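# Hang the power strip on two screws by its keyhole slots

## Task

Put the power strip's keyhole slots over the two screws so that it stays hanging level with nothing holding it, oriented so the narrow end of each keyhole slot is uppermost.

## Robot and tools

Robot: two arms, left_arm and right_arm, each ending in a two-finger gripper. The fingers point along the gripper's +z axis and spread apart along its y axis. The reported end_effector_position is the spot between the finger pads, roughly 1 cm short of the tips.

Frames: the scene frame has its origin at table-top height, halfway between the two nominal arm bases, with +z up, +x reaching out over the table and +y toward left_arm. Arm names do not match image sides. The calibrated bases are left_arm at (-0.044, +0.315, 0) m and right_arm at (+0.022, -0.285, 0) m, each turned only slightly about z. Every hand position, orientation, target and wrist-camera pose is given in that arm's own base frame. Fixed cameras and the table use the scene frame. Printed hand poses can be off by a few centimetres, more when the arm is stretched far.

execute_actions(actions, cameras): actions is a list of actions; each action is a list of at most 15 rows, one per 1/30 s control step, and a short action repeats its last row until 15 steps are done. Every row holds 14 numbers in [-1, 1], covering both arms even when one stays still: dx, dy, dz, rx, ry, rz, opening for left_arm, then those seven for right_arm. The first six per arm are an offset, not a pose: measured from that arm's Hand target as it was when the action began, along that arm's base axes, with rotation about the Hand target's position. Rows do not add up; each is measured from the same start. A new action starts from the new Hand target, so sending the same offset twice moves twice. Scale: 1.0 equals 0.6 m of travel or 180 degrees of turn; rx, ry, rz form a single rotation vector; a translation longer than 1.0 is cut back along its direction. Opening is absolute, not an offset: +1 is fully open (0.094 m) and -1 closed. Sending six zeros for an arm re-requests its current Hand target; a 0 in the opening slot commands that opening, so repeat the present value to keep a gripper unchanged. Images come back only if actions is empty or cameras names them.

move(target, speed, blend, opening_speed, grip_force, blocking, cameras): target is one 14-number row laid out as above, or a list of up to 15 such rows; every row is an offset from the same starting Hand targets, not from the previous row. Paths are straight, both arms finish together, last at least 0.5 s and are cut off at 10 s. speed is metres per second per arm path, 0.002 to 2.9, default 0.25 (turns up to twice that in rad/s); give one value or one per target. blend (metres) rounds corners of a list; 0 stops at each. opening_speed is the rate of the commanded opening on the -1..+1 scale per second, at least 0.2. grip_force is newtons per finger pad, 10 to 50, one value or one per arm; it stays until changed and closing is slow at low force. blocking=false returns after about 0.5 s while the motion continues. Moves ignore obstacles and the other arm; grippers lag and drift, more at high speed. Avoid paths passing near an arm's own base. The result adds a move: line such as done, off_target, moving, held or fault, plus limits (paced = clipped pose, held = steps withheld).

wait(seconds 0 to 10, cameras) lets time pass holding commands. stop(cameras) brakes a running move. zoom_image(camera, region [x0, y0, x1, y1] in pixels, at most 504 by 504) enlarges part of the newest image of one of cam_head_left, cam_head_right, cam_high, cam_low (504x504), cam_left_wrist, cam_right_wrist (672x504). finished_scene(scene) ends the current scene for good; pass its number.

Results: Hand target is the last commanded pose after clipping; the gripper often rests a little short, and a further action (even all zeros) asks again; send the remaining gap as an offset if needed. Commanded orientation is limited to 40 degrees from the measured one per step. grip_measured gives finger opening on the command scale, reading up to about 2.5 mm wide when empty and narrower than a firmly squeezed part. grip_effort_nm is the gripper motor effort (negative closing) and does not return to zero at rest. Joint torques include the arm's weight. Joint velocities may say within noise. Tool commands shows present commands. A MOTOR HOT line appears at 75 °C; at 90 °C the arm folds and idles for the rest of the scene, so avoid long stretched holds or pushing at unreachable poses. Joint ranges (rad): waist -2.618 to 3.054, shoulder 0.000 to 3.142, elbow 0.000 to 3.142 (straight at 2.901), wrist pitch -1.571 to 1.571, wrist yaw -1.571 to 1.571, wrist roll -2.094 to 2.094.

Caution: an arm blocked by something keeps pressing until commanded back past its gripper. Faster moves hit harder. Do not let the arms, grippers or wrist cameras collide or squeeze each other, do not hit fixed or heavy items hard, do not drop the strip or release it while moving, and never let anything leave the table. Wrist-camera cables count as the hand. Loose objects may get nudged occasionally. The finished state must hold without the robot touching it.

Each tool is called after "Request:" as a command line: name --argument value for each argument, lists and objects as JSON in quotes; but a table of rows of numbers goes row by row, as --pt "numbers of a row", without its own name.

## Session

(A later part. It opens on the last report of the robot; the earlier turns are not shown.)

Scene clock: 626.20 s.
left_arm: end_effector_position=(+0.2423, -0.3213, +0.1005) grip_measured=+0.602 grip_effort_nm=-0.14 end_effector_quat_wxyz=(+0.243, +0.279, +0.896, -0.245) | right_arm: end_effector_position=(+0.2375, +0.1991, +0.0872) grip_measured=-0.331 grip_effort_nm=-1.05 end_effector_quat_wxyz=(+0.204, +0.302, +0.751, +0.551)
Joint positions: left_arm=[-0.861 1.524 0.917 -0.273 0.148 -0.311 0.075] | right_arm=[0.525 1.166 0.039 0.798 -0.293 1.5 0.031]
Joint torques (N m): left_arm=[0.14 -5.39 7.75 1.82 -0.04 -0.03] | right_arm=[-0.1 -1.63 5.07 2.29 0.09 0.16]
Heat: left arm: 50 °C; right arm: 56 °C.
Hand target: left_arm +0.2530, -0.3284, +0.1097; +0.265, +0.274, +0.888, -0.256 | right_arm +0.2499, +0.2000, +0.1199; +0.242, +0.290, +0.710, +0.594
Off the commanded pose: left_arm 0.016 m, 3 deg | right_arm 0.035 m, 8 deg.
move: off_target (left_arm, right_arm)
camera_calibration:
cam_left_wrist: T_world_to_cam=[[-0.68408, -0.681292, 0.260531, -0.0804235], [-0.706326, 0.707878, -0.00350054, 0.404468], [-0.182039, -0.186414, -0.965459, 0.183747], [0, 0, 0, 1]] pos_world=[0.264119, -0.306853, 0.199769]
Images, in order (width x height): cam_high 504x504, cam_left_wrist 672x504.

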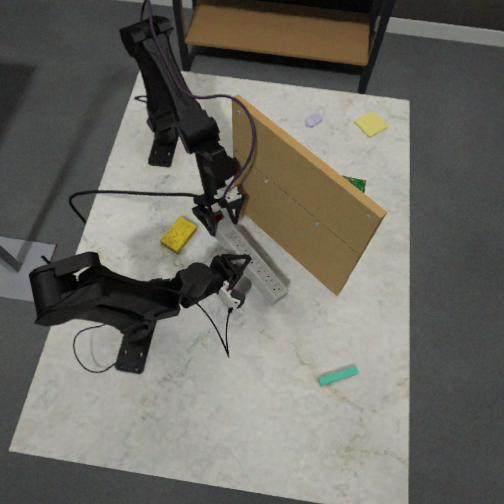

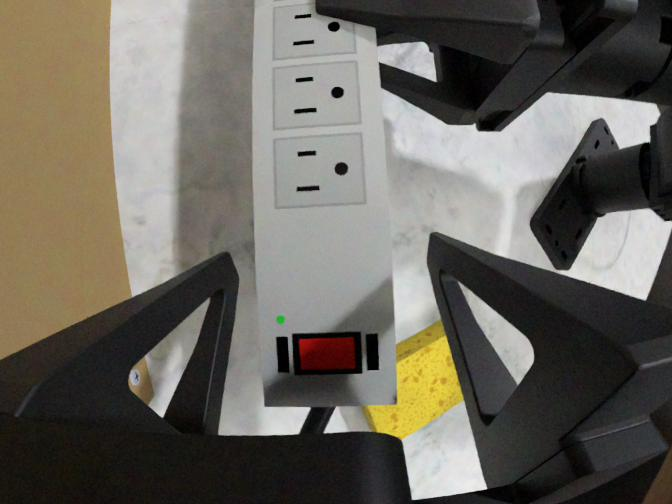

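Request:
move --pt "0.009 -0.0025 -0.012 0 0 0 0.6 0 0 0 0 0 0 -0.8" --pt "0.009 -0.0025 -0.012 0 0 0 -0.6 0 0 0 0 0 0 -0.8" --speed 0.1 --opening_speed 0.5 --cameras '["cam_left_wrist","cam_head_left"]'

Scene clock: 636.67 s.
left_arm: end_effector_position=(+0.2468, -0.3245, +0.0948) grip_measured=+0.018 grip_effort_nm=-1.05 end_effector_quat_wxyz=(+0.245, +0.280, +0.895, -0.245) | right_arm: end_effector_position=(+0.2375, +0.1991, +0.0872) grip_measured=-0.331 grip_effort_nm=-1.05 end_effector_quat_wxyz=(+0.204, +0.302, +0.750, +0.551)
Joint positions: left_arm=[-0.856 1.551 0.917 -0.242 0.151 -0.304 0.048] | right_arm=[0.525 1.166 0.039 0.798 -0.293 1.502 0.031]
Joint torques (N m): left_arm=[0.58 -5.46 7.51 1.82 0.04 0.02] | right_arm=[-0.16 -1.63 5.05 2.26 0.06 0.14]
Heat: left arm: 50 °C; right arm: 57 °C.
Hand target: left_arm +0.2584, -0.3299, +0.1025; +0.265, +0.274, +0.888, -0.256 | right_arm +0.2499, +0.2000, +0.1199; +0.242, +0.290, +0.710, +0.594
Off the commanded pose: left_arm 0.015 m, 3 deg | right_arm 0.035 m, 8 deg.
move: off_target (left_arm, right_arm); target 2's new opening was sent with left_arm's hand 0.015 m and 3 deg from that target
camera_calibration:
cam_left_wrist: T_world_to_cam=[[-0.687472, -0.678686, 0.258393, -0.0761496], [-0.704019, 0.710138, -0.00786596, 0.410463], [-0.178156, -0.187321, -0.966008, 0.177298], [0, 0, 0, 1]] pos_world=[0.26821, -0.309955, 0.194177]
Images, in order (width x height): cam_head_left 504x504, cam_left_wrist 672x504.

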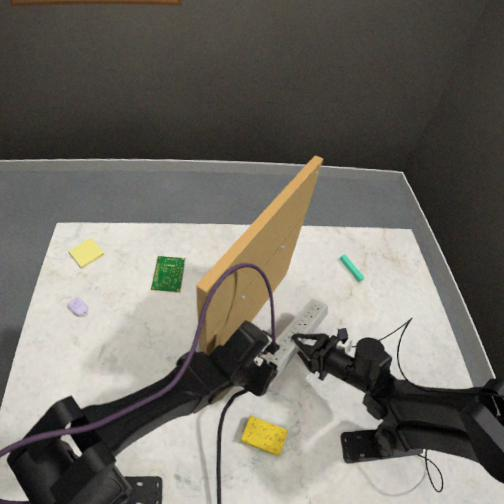

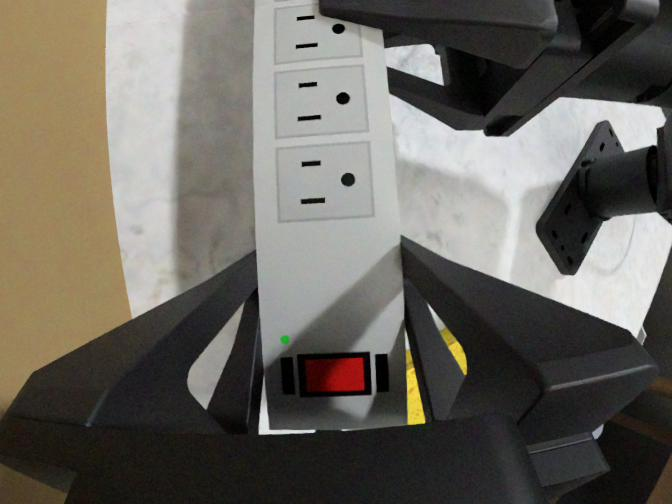

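Request:
move --pt "0 0 -0.06 0 0 0 -0.6 0 0 -0.06 0 0 0 -0.8" --speed 0.08 --cameras '["cam_left_wrist","cam_head_left"]'

Scene clock: 651.53 s.
left_arm: end_effector_position=(+0.2496, -0.3242, +0.0624) grip_measured=+0.018 grip_effort_nm=-1.05 end_effector_quat_wxyz=(+0.243, +0.277, +0.895, -0.250) | right_arm: end_effector_position=(+0.2399, +0.1997, +0.0544) grip_measured=-0.331 grip_effort_nm=-1.05 end_effector_quat_wxyz=(+0.200, +0.306, +0.754, +0.546)
Joint positions: left_arm=[-0.844 1.619 0.839 -0.095 0.166 -0.304 0.048] | right_arm=[0.522 1.586 -0.006 1.248 -0.295 1.502 0.031]
Joint torques (N m): left_arm=[0.29 -5.67 6.34 1.95 -0.14 0.01] | right_arm=[-0.65 -3.15 2.77 2.24 0.02 0.06]
Heat: left arm: 50 °C; right arm: 58 °C.
Hand target: left_arm +0.2584, -0.3299, +0.0665; +0.265, +0.274, +0.888, -0.256 | right_arm +0.2499, +0.2000, +0.0839; +0.242, +0.290, +0.710, +0.594
Off the commanded pose: left_arm 0.011 m, 3 deg | right_arm 0.031 m, 9 deg.
joint sent to its limit (right arm) — joint 3 (elbow), lower limit, where the elbow is as bent as it goes. The joint targets are off in position and orientation.
move: off_target (left_arm, right_arm)
camera_calibration:
cam_left_wrist: T_world_to_cam=[[-0.683727, -0.678028, 0.269805, -0.0671529], [-0.705835, 0.708323, -0.0086587, 0.411946], [-0.185238, -0.196358, -0.962876, 0.14507], [0, 0, 0, 1]] pos_world=[0.271724, -0.308836, 0.16137]
Images, in order (width x height): cam_head_left 504x504, cam_left_wrist 672x504.

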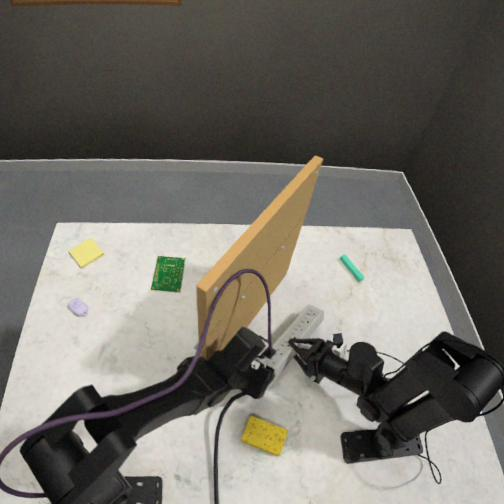

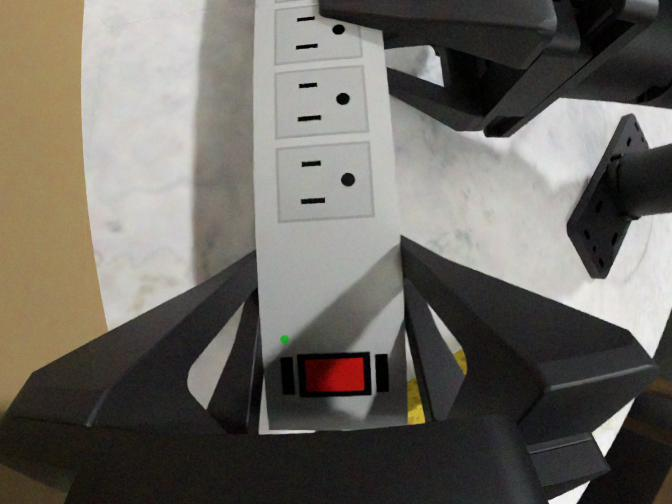

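Request:
move --pt "0 0 0 0 0 0 -0.6 -0.015 0 -0.045 0 0 0 0.0" --pt "0 0 0 0 0 0 -0.6 -0.075 -0.06 -0.02 0 0 0 0.2" --pt "0 0 0 0 0 0 -0.6 -0.14 -0.12 0.03 0 0 0 0.2" --speed 0.12 --opening_speed 0.6 --cameras '["cam_left_wrist","cam_head_left","cam_right_wrist","cam_high"]'

Scene clock: 666.40 s.
left_arm: end_effector_position=(+0.2506, -0.3253, +0.0573) grip_measured=+0.013 grip_effort_nm=-1.05 end_effector_quat_wxyz=(+0.247, +0.274, +0.895, -0.249) | right_arm: end_effector_position=(+0.1976, +0.1495, +0.1105) grip_measured=+0.198 grip_effort_nm=0.09 end_effector_quat_wxyz=(+0.230, +0.277, +0.745, +0.561)
Joint positions: left_arm=[-0.849 1.632 0.827 -0.063 0.156 -0.311 0.048] | right_arm=[0.252 0.238 -0.006 -0.071 -0.551 1.368 0.056]
Joint torques (N m): left_arm=[0.28 -6.61 7.23 1.58 -0.03 0.02] | right_arm=[0.05 2.39 6.93 1.06 -0.12 0]
Heat: left arm: 50 °C; right arm: 54 °C.
Hand target: left_arm +0.2584, -0.3299, +0.0665; +0.265, +0.274, +0.888, -0.256 | right_arm +0.1980, +0.1499, +0.1124; +0.231, +0.274, +0.745, +0.562 (not the last commanded pose)
Off the commanded pose: left_arm 0.013 m, 2 deg | right_arm 0.039 m, 6 deg.
move: held (right_arm; a check stopped the path), off_target (left_arm); path passed 2 of 3 targets; target 2's new opening was sent with right_arm's hand 0.007 m and 13 deg from that target; limits=held
pose unreachable (right arm): on one or more control steps of this call, first in action 0 (counted from 0), this arm could not follow its commanded pose, so it was not sent that pose on those steps. It may still have moved: this result reports where it is.
cause: moving toward the commanded pose would bring two parts of the arm too close to each other (its upper arm (the part past joint 2) and its wrist (the part past joint 5), with joints 3 (elbow) to 5 (wrist yaw) between them, 7 mm apart when it was first held).
camera_calibration:
cam_left_wrist: T_world_to_cam=[[-0.67977, -0.68314, 0.266896, -0.0683414], [-0.711477, 0.702574, -0.0138051, 0.413084], [-0.178083, -0.199275, -0.963627, 0.137436], [0, 0, 0, 1]] pos_world=[0.271919, -0.309522, 0.156379]
cam_right_wrist: T_world_to_cam=[[-0.214762, -0.176544, -0.960578, 0.172879], [-0.972665, 0.127597, 0.194013, 0.158401], [0.0883154, 0.975987, -0.199121, -0.0359407], [0, 0, 0, 1]] pos_world=[0.194373, 0.0453868, 0.128175]
Images, in order (width x height): cam_head_left 504x504, cam_high 504x504, cam_left_wrist 672x504, cam_right_wrist 672x504.

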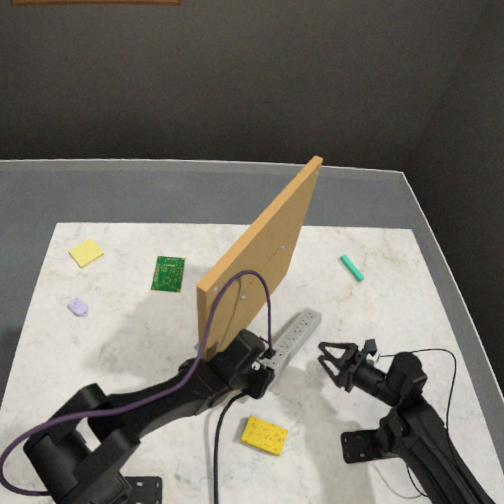

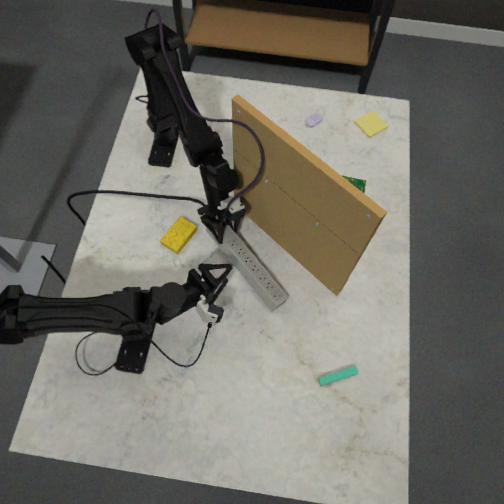

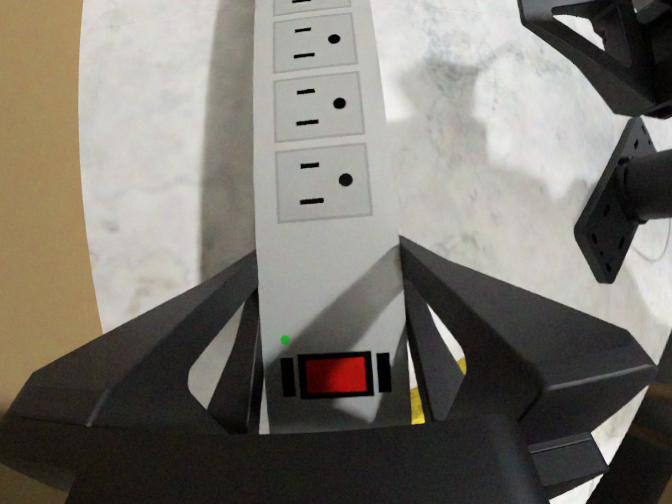

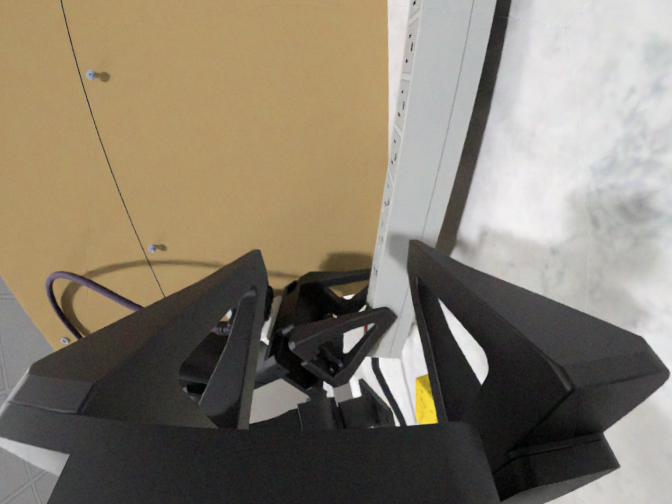

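Request:
move --target '[0,0,0.067,0.168,-0.146,0,-0.6,-0.03,-0.03,0.17,-0.198,0.195,0,0.6]' --speed 0.15 --cameras '["cam_left_wrist","cam_head_left","cam_right_wrist","cam_high"]'

Scene clock: 684.50 s.
left_arm: end_effector_position=(+0.2401, -0.3150, +0.0767) grip_measured=+0.013 grip_effort_nm=-1.05 end_effector_quat_wxyz=(+0.330, +0.399, +0.854, +0.046) | right_arm: end_effector_position=(+0.1790, +0.1322, +0.2036) grip_measured=+0.598 grip_effort_nm=0.09 end_effector_quat_wxyz=(+0.063, +0.346, +0.914, +0.199)
Joint positions: left_arm=[-1.137 1.674 1.016 -0.417 -0.487 -0.138 0.048] | right_arm=[0.502 1.049 1.155 -1.285 -0.16 1.258 0.075]
Joint torques (N m): left_arm=[-0.47 -6.97 11.81 1.21 -0.95 0.16] | right_arm=[0.44 -1.06 8.38 0.18 0.02 0.06]
Heat: left arm: 49 °C; right arm: 49 °C.
Hand target: left_arm +0.2584, -0.3299, +0.1067; +0.378, +0.384, +0.841, +0.051 | right_arm +0.1800, +0.1319, +0.2144; +0.071, +0.345, +0.913, +0.203
Off the commanded pose: left_arm 0.038 m, 6 deg | right_arm 0.011 m, 1 deg.
move: off_target (left_arm, right_arm)
camera_calibration:
cam_left_wrist: T_world_to_cam=[[-0.696327, -0.609696, -0.378681, 0.00290223], [-0.683631, 0.724103, 0.091233, 0.390737], [0.21858, 0.322406, -0.92102, 0.222194], [0, 0, 0, 1]] pos_world=[0.220574, -0.352801, 0.170096]
cam_right_wrist: T_world_to_cam=[[-0.663258, -0.63556, -0.395161, 0.281106], [-0.713994, 0.379137, 0.588615, -0.0354748], [-0.22428, 0.672546, -0.705252, 0.200286], [0, 0, 0, 1]] pos_world=[0.206037, 0.0574084, 0.273215]
Images, in order (width x height): cam_head_left 504x504, cam_high 504x504, cam_left_wrist 672x504, cam_right_wrist 672x504.

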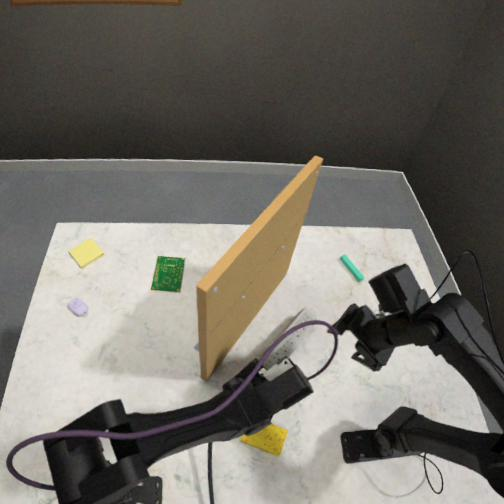

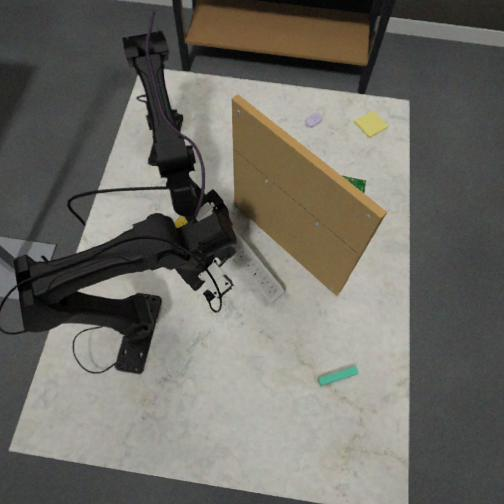

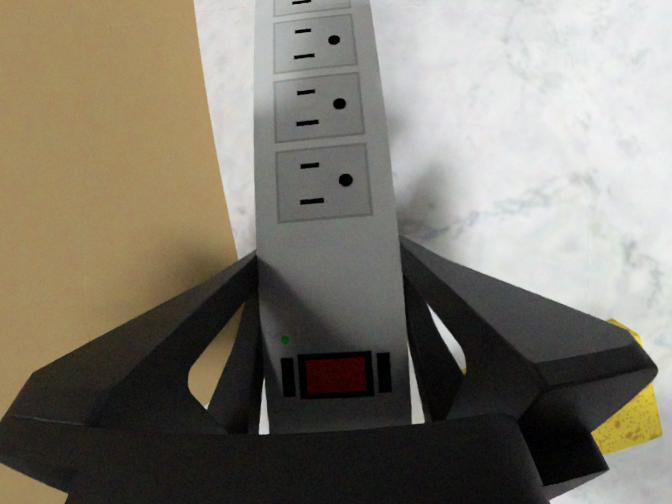

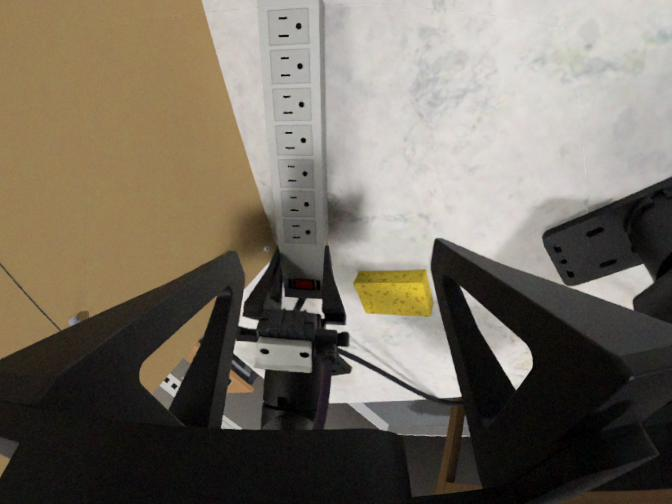

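Request:
move --target '[0,0,0,0,0,0,-0.6,0.088,0.088,-0.163,0,0,0,0.6]' --speed 0.12 --cameras '["cam_left_wrist","cam_head_left","cam_right_wrist","cam_high"]'

Scene clock: 704.43 s.
left_arm: end_effector_position=(+0.2401, -0.3150, +0.0767) grip_measured=+0.013 grip_effort_nm=-1.05 end_effector_quat_wxyz=(+0.330, +0.399, +0.854, +0.046) | right_arm: end_effector_position=(+0.2290, +0.1827, +0.1179) grip_measured=+0.598 grip_effort_nm=0.09 end_effector_quat_wxyz=(+0.063, +0.347, +0.915, +0.199)
Joint positions: left_arm=[-1.137 1.674 1.016 -0.417 -0.487 -0.138 0.048] | right_arm=[0.594 1.276 0.941 -0.832 -0.123 1.344 0.075]
Joint torques (N m): left_arm=[-0.51 -6.95 11.86 1.2 -0.93 0.18] | right_arm=[0.46 -3.48 5.3 0.6 0.04 0.04]
Heat: left arm: 49 °C; right arm: 45 °C.
Hand target: left_arm +0.2584, -0.3299, +0.1067; +0.378, +0.384, +0.841, +0.051 | right_arm +0.2328, +0.1847, +0.1166; +0.071, +0.345, +0.913, +0.203
Off the commanded pose: left_arm 0.038 m, 6 deg | right_arm 0.004 m, 1 deg.
move: off_target (left_arm)
camera_calibration:
cam_left_wrist: T_world_to_cam=[[-0.696327, -0.609696, -0.378681, 0.00290223], [-0.683631, 0.724103, 0.091233, 0.390737], [0.21858, 0.322406, -0.92102, 0.222194], [0, 0, 0, 1]] pos_world=[0.220574, -0.352801, 0.170096]
cam_right_wrist: T_world_to_cam=[[-0.663931, -0.635722, -0.393768, 0.312496], [-0.713367, 0.380509, 0.58849, 0.0311958], [-0.224284, 0.671618, -0.706135, 0.117296], [0, 0, 0, 1]] pos_world=[0.256037, 0.108012, 0.187519]
Images, in order (width x height): cam_head_left 504x504, cam_high 504x504, cam_left_wrist 672x504, cam_right_wrist 672x504.

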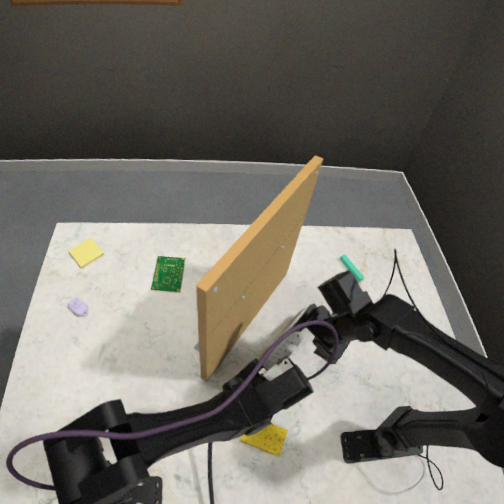

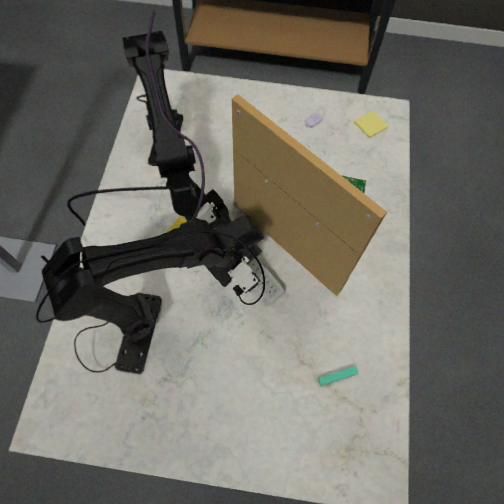

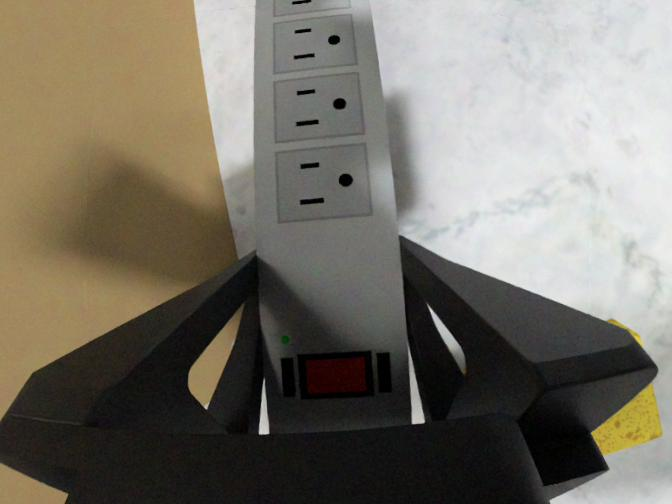

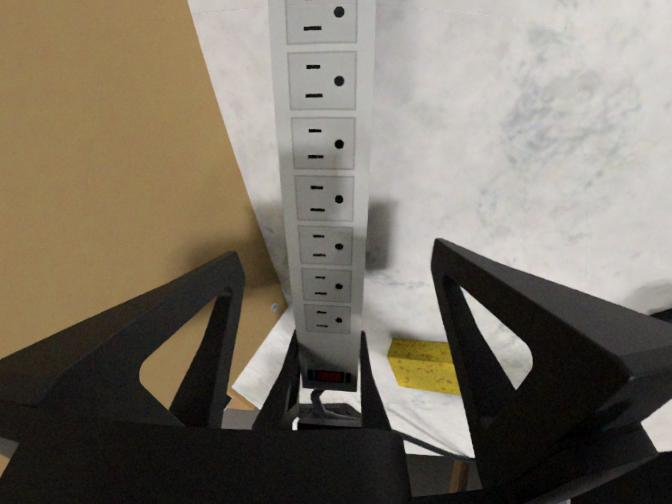

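Request:
move --target '[0,0,0,0,0,0,-0.6,0.031,0.057,-0.132,0,0,0,0.6]' --speed 0.1 --cameras '["cam_left_wrist","cam_head_left","cam_right_wrist","cam_high"]'

Scene clock: 720.83 s.
left_arm: end_effector_position=(+0.2401, -0.3150, +0.0767) grip_measured=+0.013 grip_effort_nm=-1.05 end_effector_quat_wxyz=(+0.330, +0.399, +0.854, +0.046) | right_arm: end_effector_position=(+0.2473, +0.2187, +0.0395) grip_measured=+0.598 grip_effort_nm=0.09 end_effector_quat_wxyz=(+0.061, +0.345, +0.915, +0.201)
Joint positions: left_arm=[-1.137 1.674 1.016 -0.417 -0.487 -0.138 0.048] | right_arm=[0.665 1.513 0.804 -0.45 -0.103 1.408 0.075]
Joint torques (N m): left_arm=[-0.47 -6.98 11.85 1.21 -0.95 0.17] | right_arm=[0.42 -4.81 4.85 0.63 0.04 0.06]
Heat: left arm: 49 °C; right arm: 44 °C.
Hand target: left_arm +0.2584, -0.3299, +0.1067; +0.378, +0.384, +0.841, +0.051 | right_arm +0.2514, +0.2189, +0.0374; +0.071, +0.345, +0.913, +0.203
Off the commanded pose: left_arm 0.038 m, 6 deg | right_arm 0.005 m, 1 deg.
move: off_target (left_arm)
camera_calibration:
cam_left_wrist: T_world_to_cam=[[-0.696327, -0.609696, -0.378681, 0.00290223], [-0.683631, 0.724103, 0.091233, 0.390737], [0.21858, 0.322406, -0.92102, 0.222194], [0, 0, 0, 1]] pos_world=[0.220574, -0.352801, 0.170096]
cam_right_wrist: T_world_to_cam=[[-0.662455, -0.63557, -0.39649, 0.316402], [-0.713341, 0.373643, 0.592904, 0.0780174], [-0.228686, 0.675605, -0.7009, 0.041962], [0, 0, 0, 1]] pos_world=[0.274851, 0.143595, 0.108605]
Images, in order (width x height): cam_head_left 504x504, cam_high 504x504, cam_left_wrist 672x504, cam_right_wrist 672x504.

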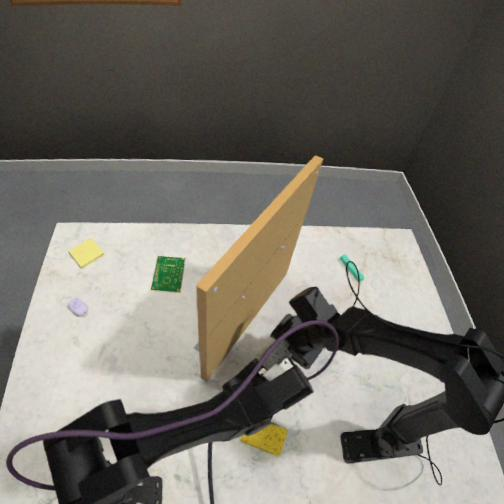

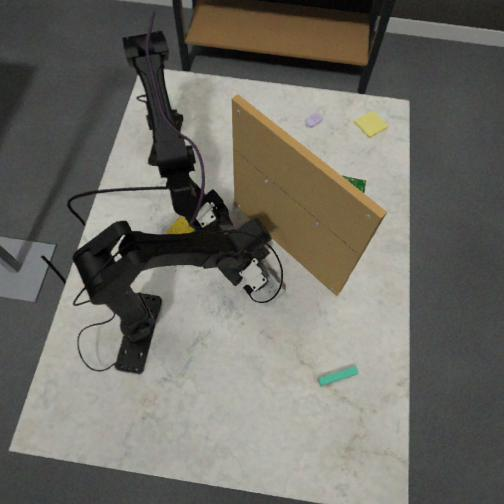

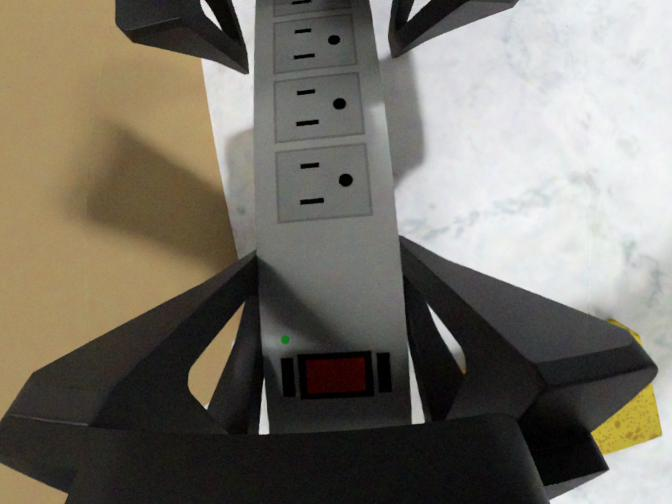

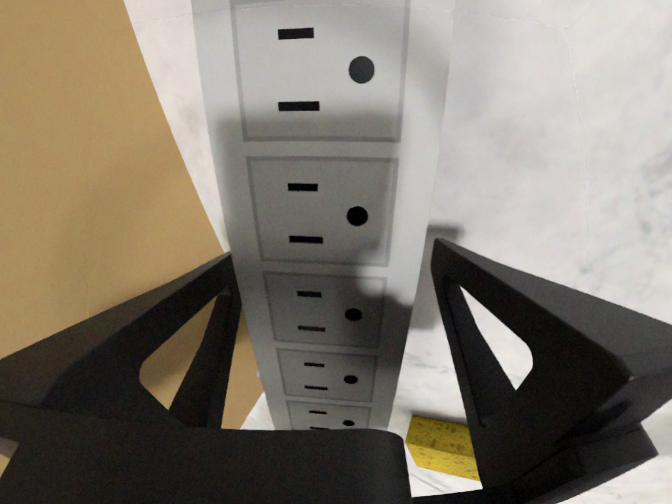

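Request:
move --pt "0 0 0 0 0 0 -0.6 -0.005 -0.007 0.018 0 0 0 0.6" --pt "0 0 0 0 0 0 -0.6 -0.005 -0.007 0.018 0 0 0 -0.6" --speed 0.1 --opening_speed 0.5 --cameras '["cam_left_wrist","cam_right_wrist"]'

Scene clock: 736.60 s.
left_arm: end_effector_position=(+0.2397, -0.3151, +0.0763) grip_measured=+0.013 grip_effort_nm=-1.05 end_effector_quat_wxyz=(+0.331, +0.406, +0.850, +0.052) | right_arm: end_effector_position=(+0.2469, +0.2187, +0.0394) grip_measured=+0.021 grip_effort_nm=-1.05 end_effector_quat_wxyz=(+0.057, +0.358, +0.910, +0.202)
Joint positions: left_arm=[-1.142 1.677 1.016 -0.417 -0.496 -0.124 0.048] | right_arm=[0.665 1.513 0.804 -0.452 -0.104 1.436 0.048]
Joint torques (N m): left_arm=[-0.13 -7.21 11.74 1.24 -0.86 0.06] | right_arm=[-0.01 -8.42 5.6 0.2 0.04 -0.27]
Heat: left arm: 50 °C; right arm: 43 °C.
Hand target: left_arm +0.2584, -0.3299, +0.1067; +0.378, +0.384, +0.841, +0.051 | right_arm +0.2484, +0.2147, +0.0482; +0.071, +0.345, +0.913, +0.203
Off the commanded pose: left_arm 0.039 m, 6 deg | right_arm 0.010 m, 2 deg.
move: off_target (left_arm)
camera_calibration:
cam_left_wrist: T_world_to_cam=[[-0.699638, -0.596438, -0.393407, 0.00863045], [-0.676461, 0.730198, 0.0959817, 0.390396], [0.230018, 0.333277, -0.91434, 0.222079], [0, 0, 0, 1]] pos_world=[0.219043, -0.353932, 0.16898]
cam_right_wrist: T_world_to_cam=[[-0.68223, -0.616288, -0.393384, 0.31661], [-0.697354, 0.386827, 0.603376, 0.0705585], [-0.219682, 0.685969, -0.693676, 0.0369322], [0, 0, 0, 1]] pos_world=[0.273318, 0.142495, 0.107595]
Images, in order (width x height): cam_left_wrist 672x504, cam_right_wrist 672x504.

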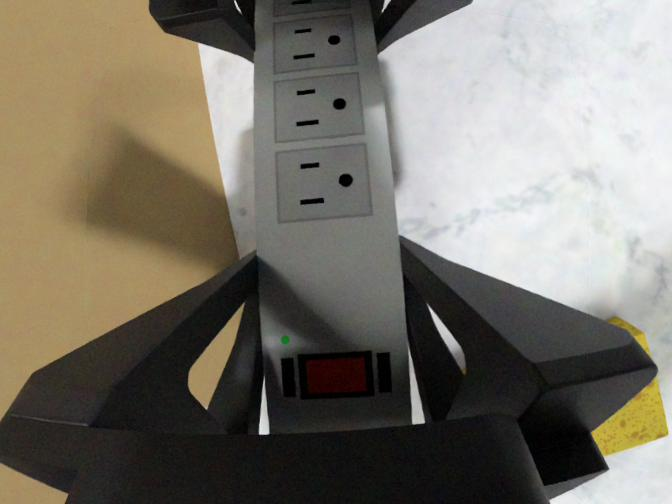

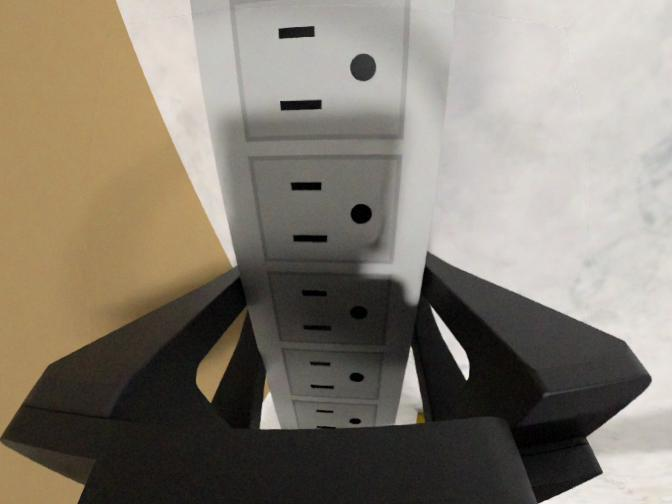

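Request:
move --pt "0 0 0 0 0 0 -0.6 0 0 0 0 0 0 0.4" --pt "0 0 0 0 0 0 -0.6 -0.01 -0.008 0.02 0 0 0 0.4" --speed 0.1 --opening_speed 0.6 --cameras '["cam_right_wrist"]'

Scene clock: 766.03 s.
left_arm: end_effector_position=(+0.2397, -0.3151, +0.0763) grip_measured=+0.013 grip_effort_nm=-1.05 end_effector_quat_wxyz=(+0.331, +0.404, +0.851, +0.052) | right_arm: end_effector_position=(+0.2407, +0.2126, +0.0503) grip_measured=+0.398 grip_effort_nm=0.09 end_effector_quat_wxyz=(+0.059, +0.349, +0.913, +0.201)
Joint positions: left_arm=[-1.142 1.677 1.016 -0.417 -0.496 -0.127 0.048] | right_arm=[0.662 1.459 0.804 -0.507 -0.104 1.414 0.066]
Joint torques (N m): left_arm=[-0.1 -7.19 11.75 1.23 -0.85 0.06] | right_arm=[-0.06 -8.05 6.16 0.19 0.03 -0.09]
Heat: left arm: 50 °C; right arm: 41 °C.
Hand target: left_arm +0.2584, -0.3299, +0.1067; +0.378, +0.384, +0.841, +0.051 | right_arm +0.2424, +0.2099, +0.0602; +0.071, +0.345, +0.913, +0.203
Off the commanded pose: left_arm 0.039 m, 6 deg | right_arm 0.010 m, 1 deg.
move: off_target (left_arm)
camera_calibration:
cam_right_wrist: T_world_to_cam=[[-0.669649, -0.629928, -0.393397, 0.312772], [-0.70715, 0.378942, 0.596943, 0.0663491], [-0.226956, 0.677933, -0.699212, 0.0510129], [0, 0, 0, 1]] pos_world=[0.267944, 0.137298, 0.119106]
Images, in order (width x height): cam_right_wrist 672x504.

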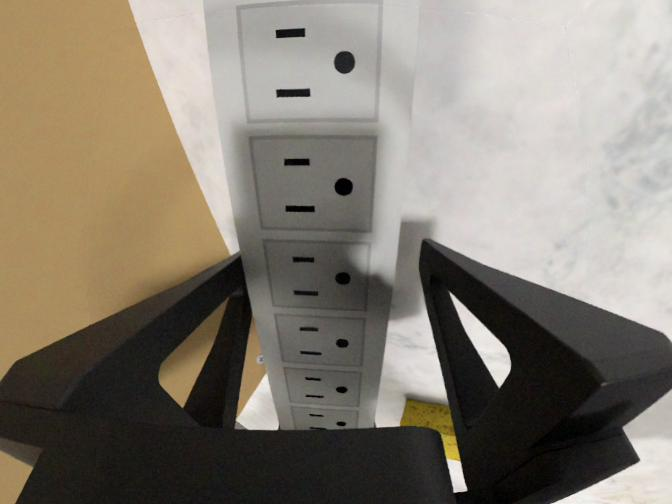

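Request:
move --pt "0 0 0 0 0 0 -0.6 0.004 0.004 0 0 0 0 0.4" --pt "0 0 0 0 0 0 -0.6 0.004 0.004 0 0 0 0 -0.8" --opening_speed 0.5 --cameras '["cam_right_wrist","cam_left_wrist","cam_high"]'

Scene clock: 781.27 s.
left_arm: end_effector_position=(+0.2378, -0.3162, +0.0759) grip_measured=+0.013 grip_effort_nm=-1.05 end_effector_quat_wxyz=(+0.330, +0.412, +0.848, +0.052) | right_arm: end_effector_position=(+0.2404, +0.2130, +0.0503) grip_measured=+0.019 grip_effort_nm=-1.05 end_effector_quat_wxyz=(+0.058, +0.353, +0.912, +0.201)
Joint positions: left_arm=[-1.146 1.677 1.016 -0.419 -0.493 -0.115 0.048] | right_arm=[0.663 1.459 0.804 -0.507 -0.104 1.424 0.048]
Joint torques (N m): left_arm=[0.13 -7.23 11.71 1.23 -0.89 0.03] | right_arm=[0.05 -6.63 7.01 0.21 0.03 -0.16]
Heat: left arm: 51 °C; right arm: 41 °C.
Hand target: left_arm +0.2584, -0.3299, +0.1067; +0.378, +0.384, +0.841, +0.051 | right_arm +0.2448, +0.2123, +0.0602; +0.071, +0.345, +0.913, +0.203
Off the commanded pose: left_arm 0.040 m, 6 deg | right_arm 0.011 m, 2 deg.
move: off_target (left_arm, right_arm); target 2's new opening was sent with right_arm's hand 0.011 m and 1 deg from that target
camera_calibration:
cam_left_wrist: T_world_to_cam=[[-0.707924, -0.584886, -0.395921, 0.0122464], [-0.666678, 0.738451, 0.10115, 0.389865], [0.233206, 0.335558, -0.912697, 0.22237], [0, 0, 0, 1]] pos_world=[0.216725, -0.355351, 0.16837]
cam_right_wrist: T_world_to_cam=[[-0.675142, -0.624436, -0.392764, 0.312923], [-0.70272, 0.38242, 0.59995, 0.0640207], [-0.22443, 0.681054, -0.696991, 0.0493649], [0, 0, 0, 1]] pos_world=[0.267335, 0.137297, 0.118902]
Images, in order (width x height): cam_high 504x504, cam_left_wrist 672x504, cam_right_wrist 672x504.

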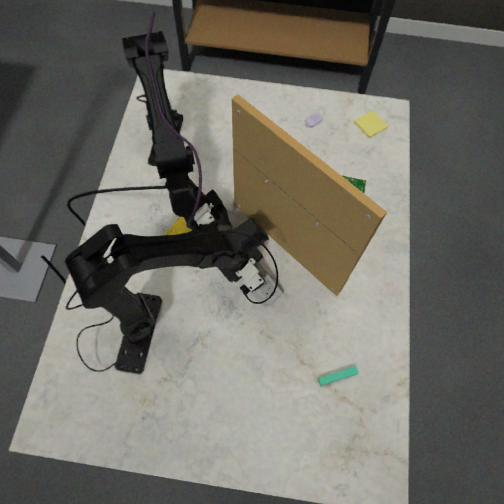

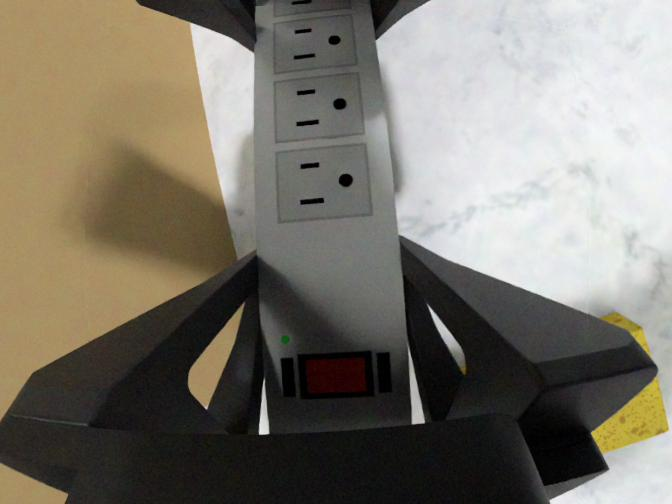

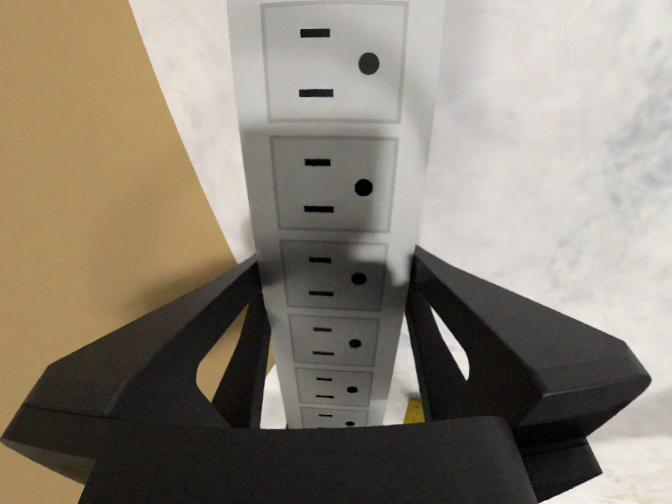

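Request:
move --pt "-0.03 0.02 -0.045 0 0 0 -0.6 0 0 0 0 0 0 -0.8" --pt "-0.03 0.02 -0.045 0 0 0 0.5 0 0 0 0 0 0 -0.8" --pt "-0.12 0.06 0.06 0 0 0 0.5 0 0 0 0 0 0 -0.8" --pt "-0.18 0.2 0.16 0 0 0 0.5 0 0 0 0 0 0 -0.8" --speed '[0.06,0.06,0.12,0.25]' --opening_speed 0.6 --cameras '["all"]'

Scene clock: 800.60 s.
left_arm: end_effector_position=(+0.1467, -0.2072, +0.1823) grip_measured=+0.498 grip_effort_nm=0.10 end_effector_quat_wxyz=(+0.354, +0.402, +0.842, +0.062) | right_arm: end_effector_position=(+0.2395, +0.2064, +0.0480) grip_measured=+0.007 grip_effort_nm=-1.05 end_effector_quat_wxyz=(+0.061, +0.349, +0.916, +0.187)
Joint positions: left_arm=[-1.405 1.105 0.973 -1.072 -0.653 -0.39 0.07] | right_arm=[0.657 1.459 0.804 -0.529 -0.089 1.404 0.047]
Joint torques (N m): left_arm=[-0.73 -3.15 10.51 0.61 -0.66 -0.15] | right_arm=[-0.01 -6.68 6.95 0.33 -0.04 0]
Heat: left arm: 50 °C; right arm: 41 °C.
Hand target: left_arm +0.1504, -0.2099, +0.2027; +0.378, +0.384, +0.841, +0.051 | right_arm +0.2448, +0.2123, +0.0602; +0.071, +0.345, +0.913, +0.203
Off the commanded pose: left_arm 0.021 m, 4 deg | right_arm 0.015 m, 2 deg.
move: off_target (left_arm, right_arm); target 2's new opening was sent with left_arm's hand 0.014 m and 4 deg from that target
camera_calibration:
cam_left_wrist: T_world_to_cam=[[-0.676208, -0.60063, -0.426598, 0.0512748], [-0.683014, 0.728141, 0.057468, 0.246146], [0.276107, 0.330233, -0.902614, 0.294916], [0, 0, 0, 1]] pos_world=[0.121365, -0.245823, 0.273924]
cam_right_wrist: T_world_to_cam=[[-0.671934, -0.639847, -0.372962, 0.308709], [-0.70399, 0.395413, 0.589955, 0.0654596], [-0.230006, 0.658973, -0.716137, 0.0588593], [0, 0, 0, 1]] pos_world=[0.267053, 0.132856, 0.11867]

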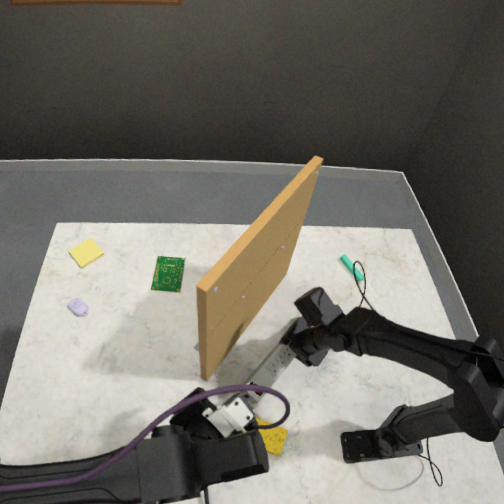

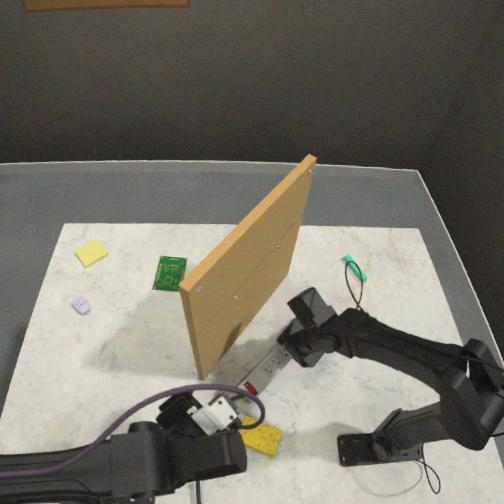

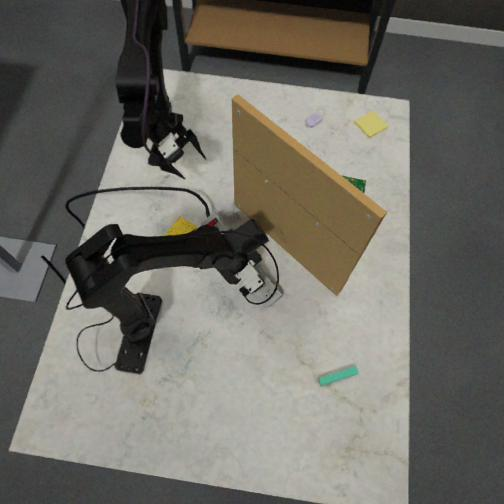

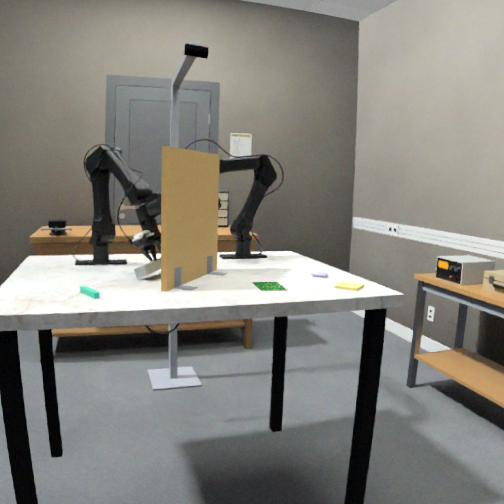

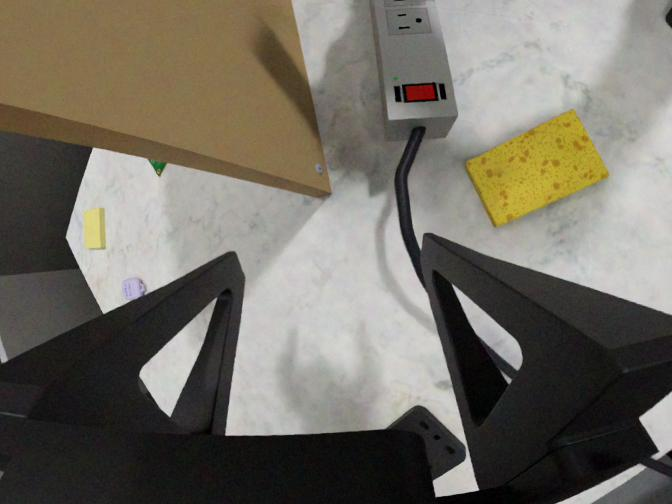

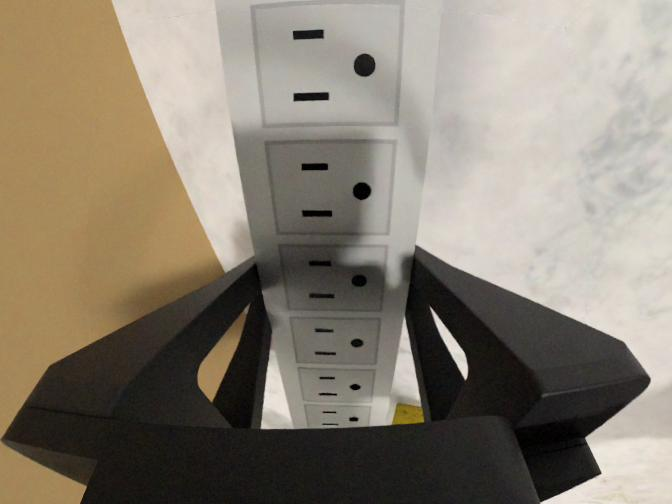

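Request:
move --pt "0 0.15 0 0 0 0 0.5 -0.035 -0.037 0.15 0 0 0 -0.8" --pt "0 0.15 0 0 0 0 0.5 0.017 0.015 0.2 0.2816 -0.2277 0.0256 -0.8" --speed 0.2 --cameras '["all"]'

Scene clock: 835.07 s.
left_arm: end_effector_position=(+0.1511, -0.1238, +0.2056) grip_measured=+0.498 grip_effort_nm=0.10 end_effector_quat_wxyz=(+0.384, +0.380, +0.840, +0.044) | right_arm: end_effector_position=(+0.2487, +0.2234, +0.1510) grip_measured=-0.004 grip_effort_nm=-1.05 end_effector_quat_wxyz=(+0.187, +0.229, +0.711, +0.638)
Joint positions: left_arm=[-1.255 0.721 0.887 -1.199 -0.616 -0.23 0.07] | right_arm=[0.464 1.192 0.141 0.918 -0.506 1.534 0.047]
Joint torques (N m): left_arm=[0.62 -0.13 6.02 0.81 -0.25 0.06] | right_arm=[-0.25 -2.4 5.29 2.13 0.02 0.31]
Heat: left arm: 49 °C; right arm: 41 °C.
Hand target: left_arm +0.1504, -0.1199, +0.2027; +0.378, +0.384, +0.841, +0.051 | right_arm +0.2550, +0.2213, +0.1802; +0.217, +0.217, +0.673, +0.673
Off the commanded pose: left_arm 0.005 m, 1 deg | right_arm 0.030 m, 7 deg.
move: off_target (right_arm)
camera_calibration:
cam_left_wrist: T_world_to_cam=[[-0.647747, -0.641341, -0.411225, 0.101833], [-0.697238, 0.71658, -0.019304, 0.203546], [0.307056, 0.274218, -0.911329, 0.277334], [0, 0, 0, 1]] pos_world=[0.122725, -0.156597, 0.298549]
cam_right_wrist: T_world_to_cam=[[-0.153464, -0.0491435, -0.986931, 0.195978], [-0.987306, -0.0337394, 0.155202, 0.236348], [-0.0409256, 0.998222, -0.043342, -0.100797], [0, 0, 0, 1]] pos_world=[0.259298, 0.118223, 0.152366]

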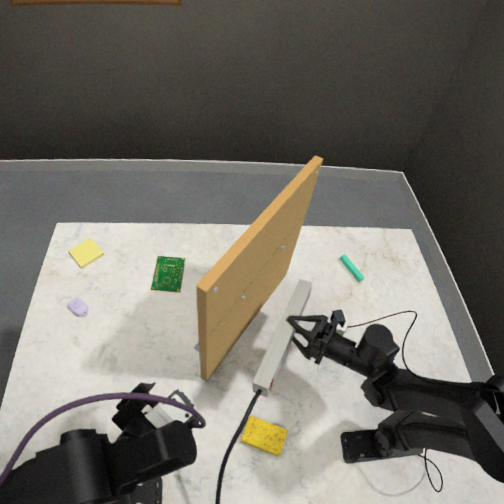

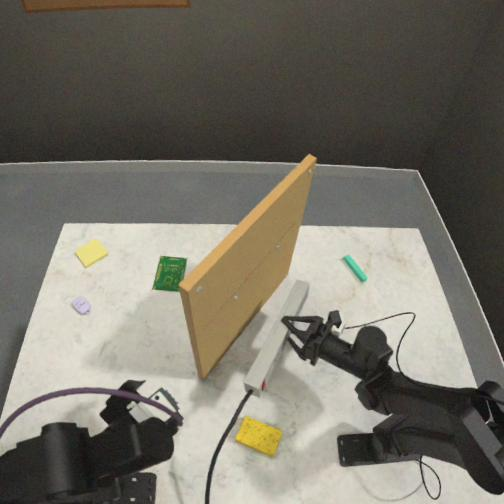

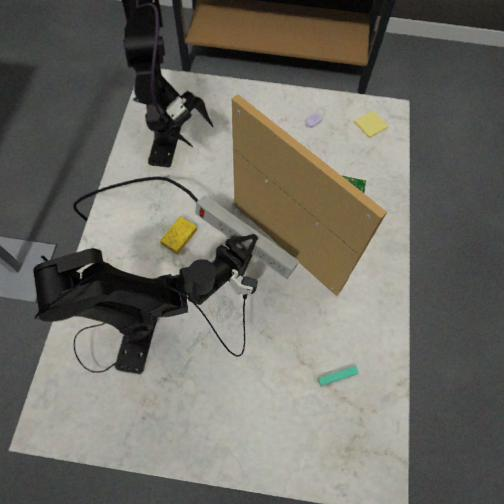

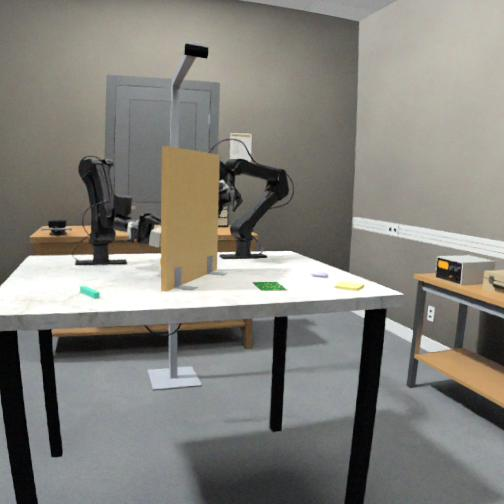

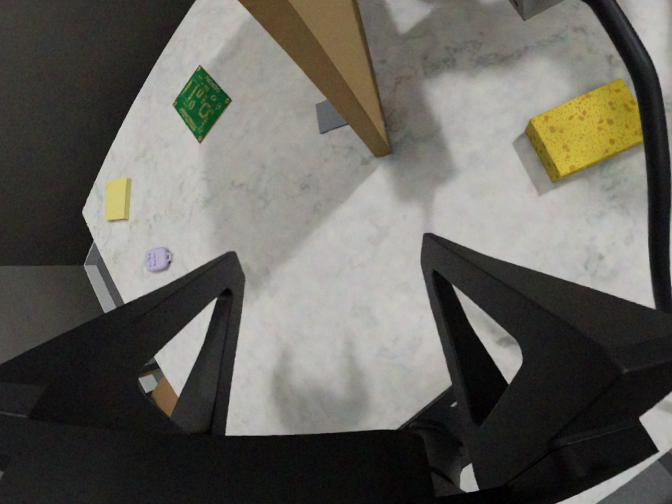

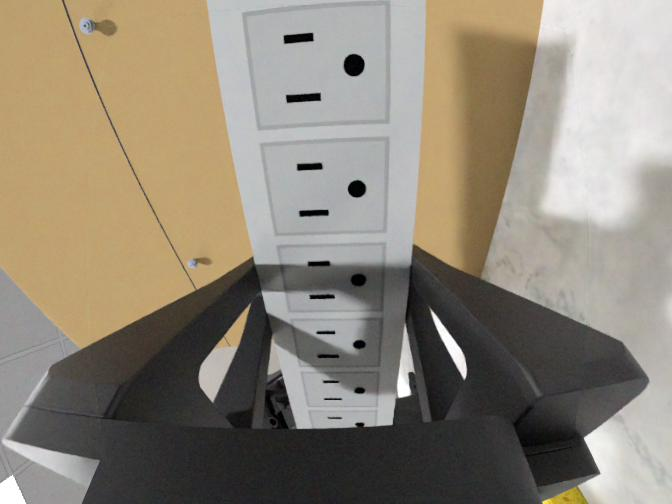

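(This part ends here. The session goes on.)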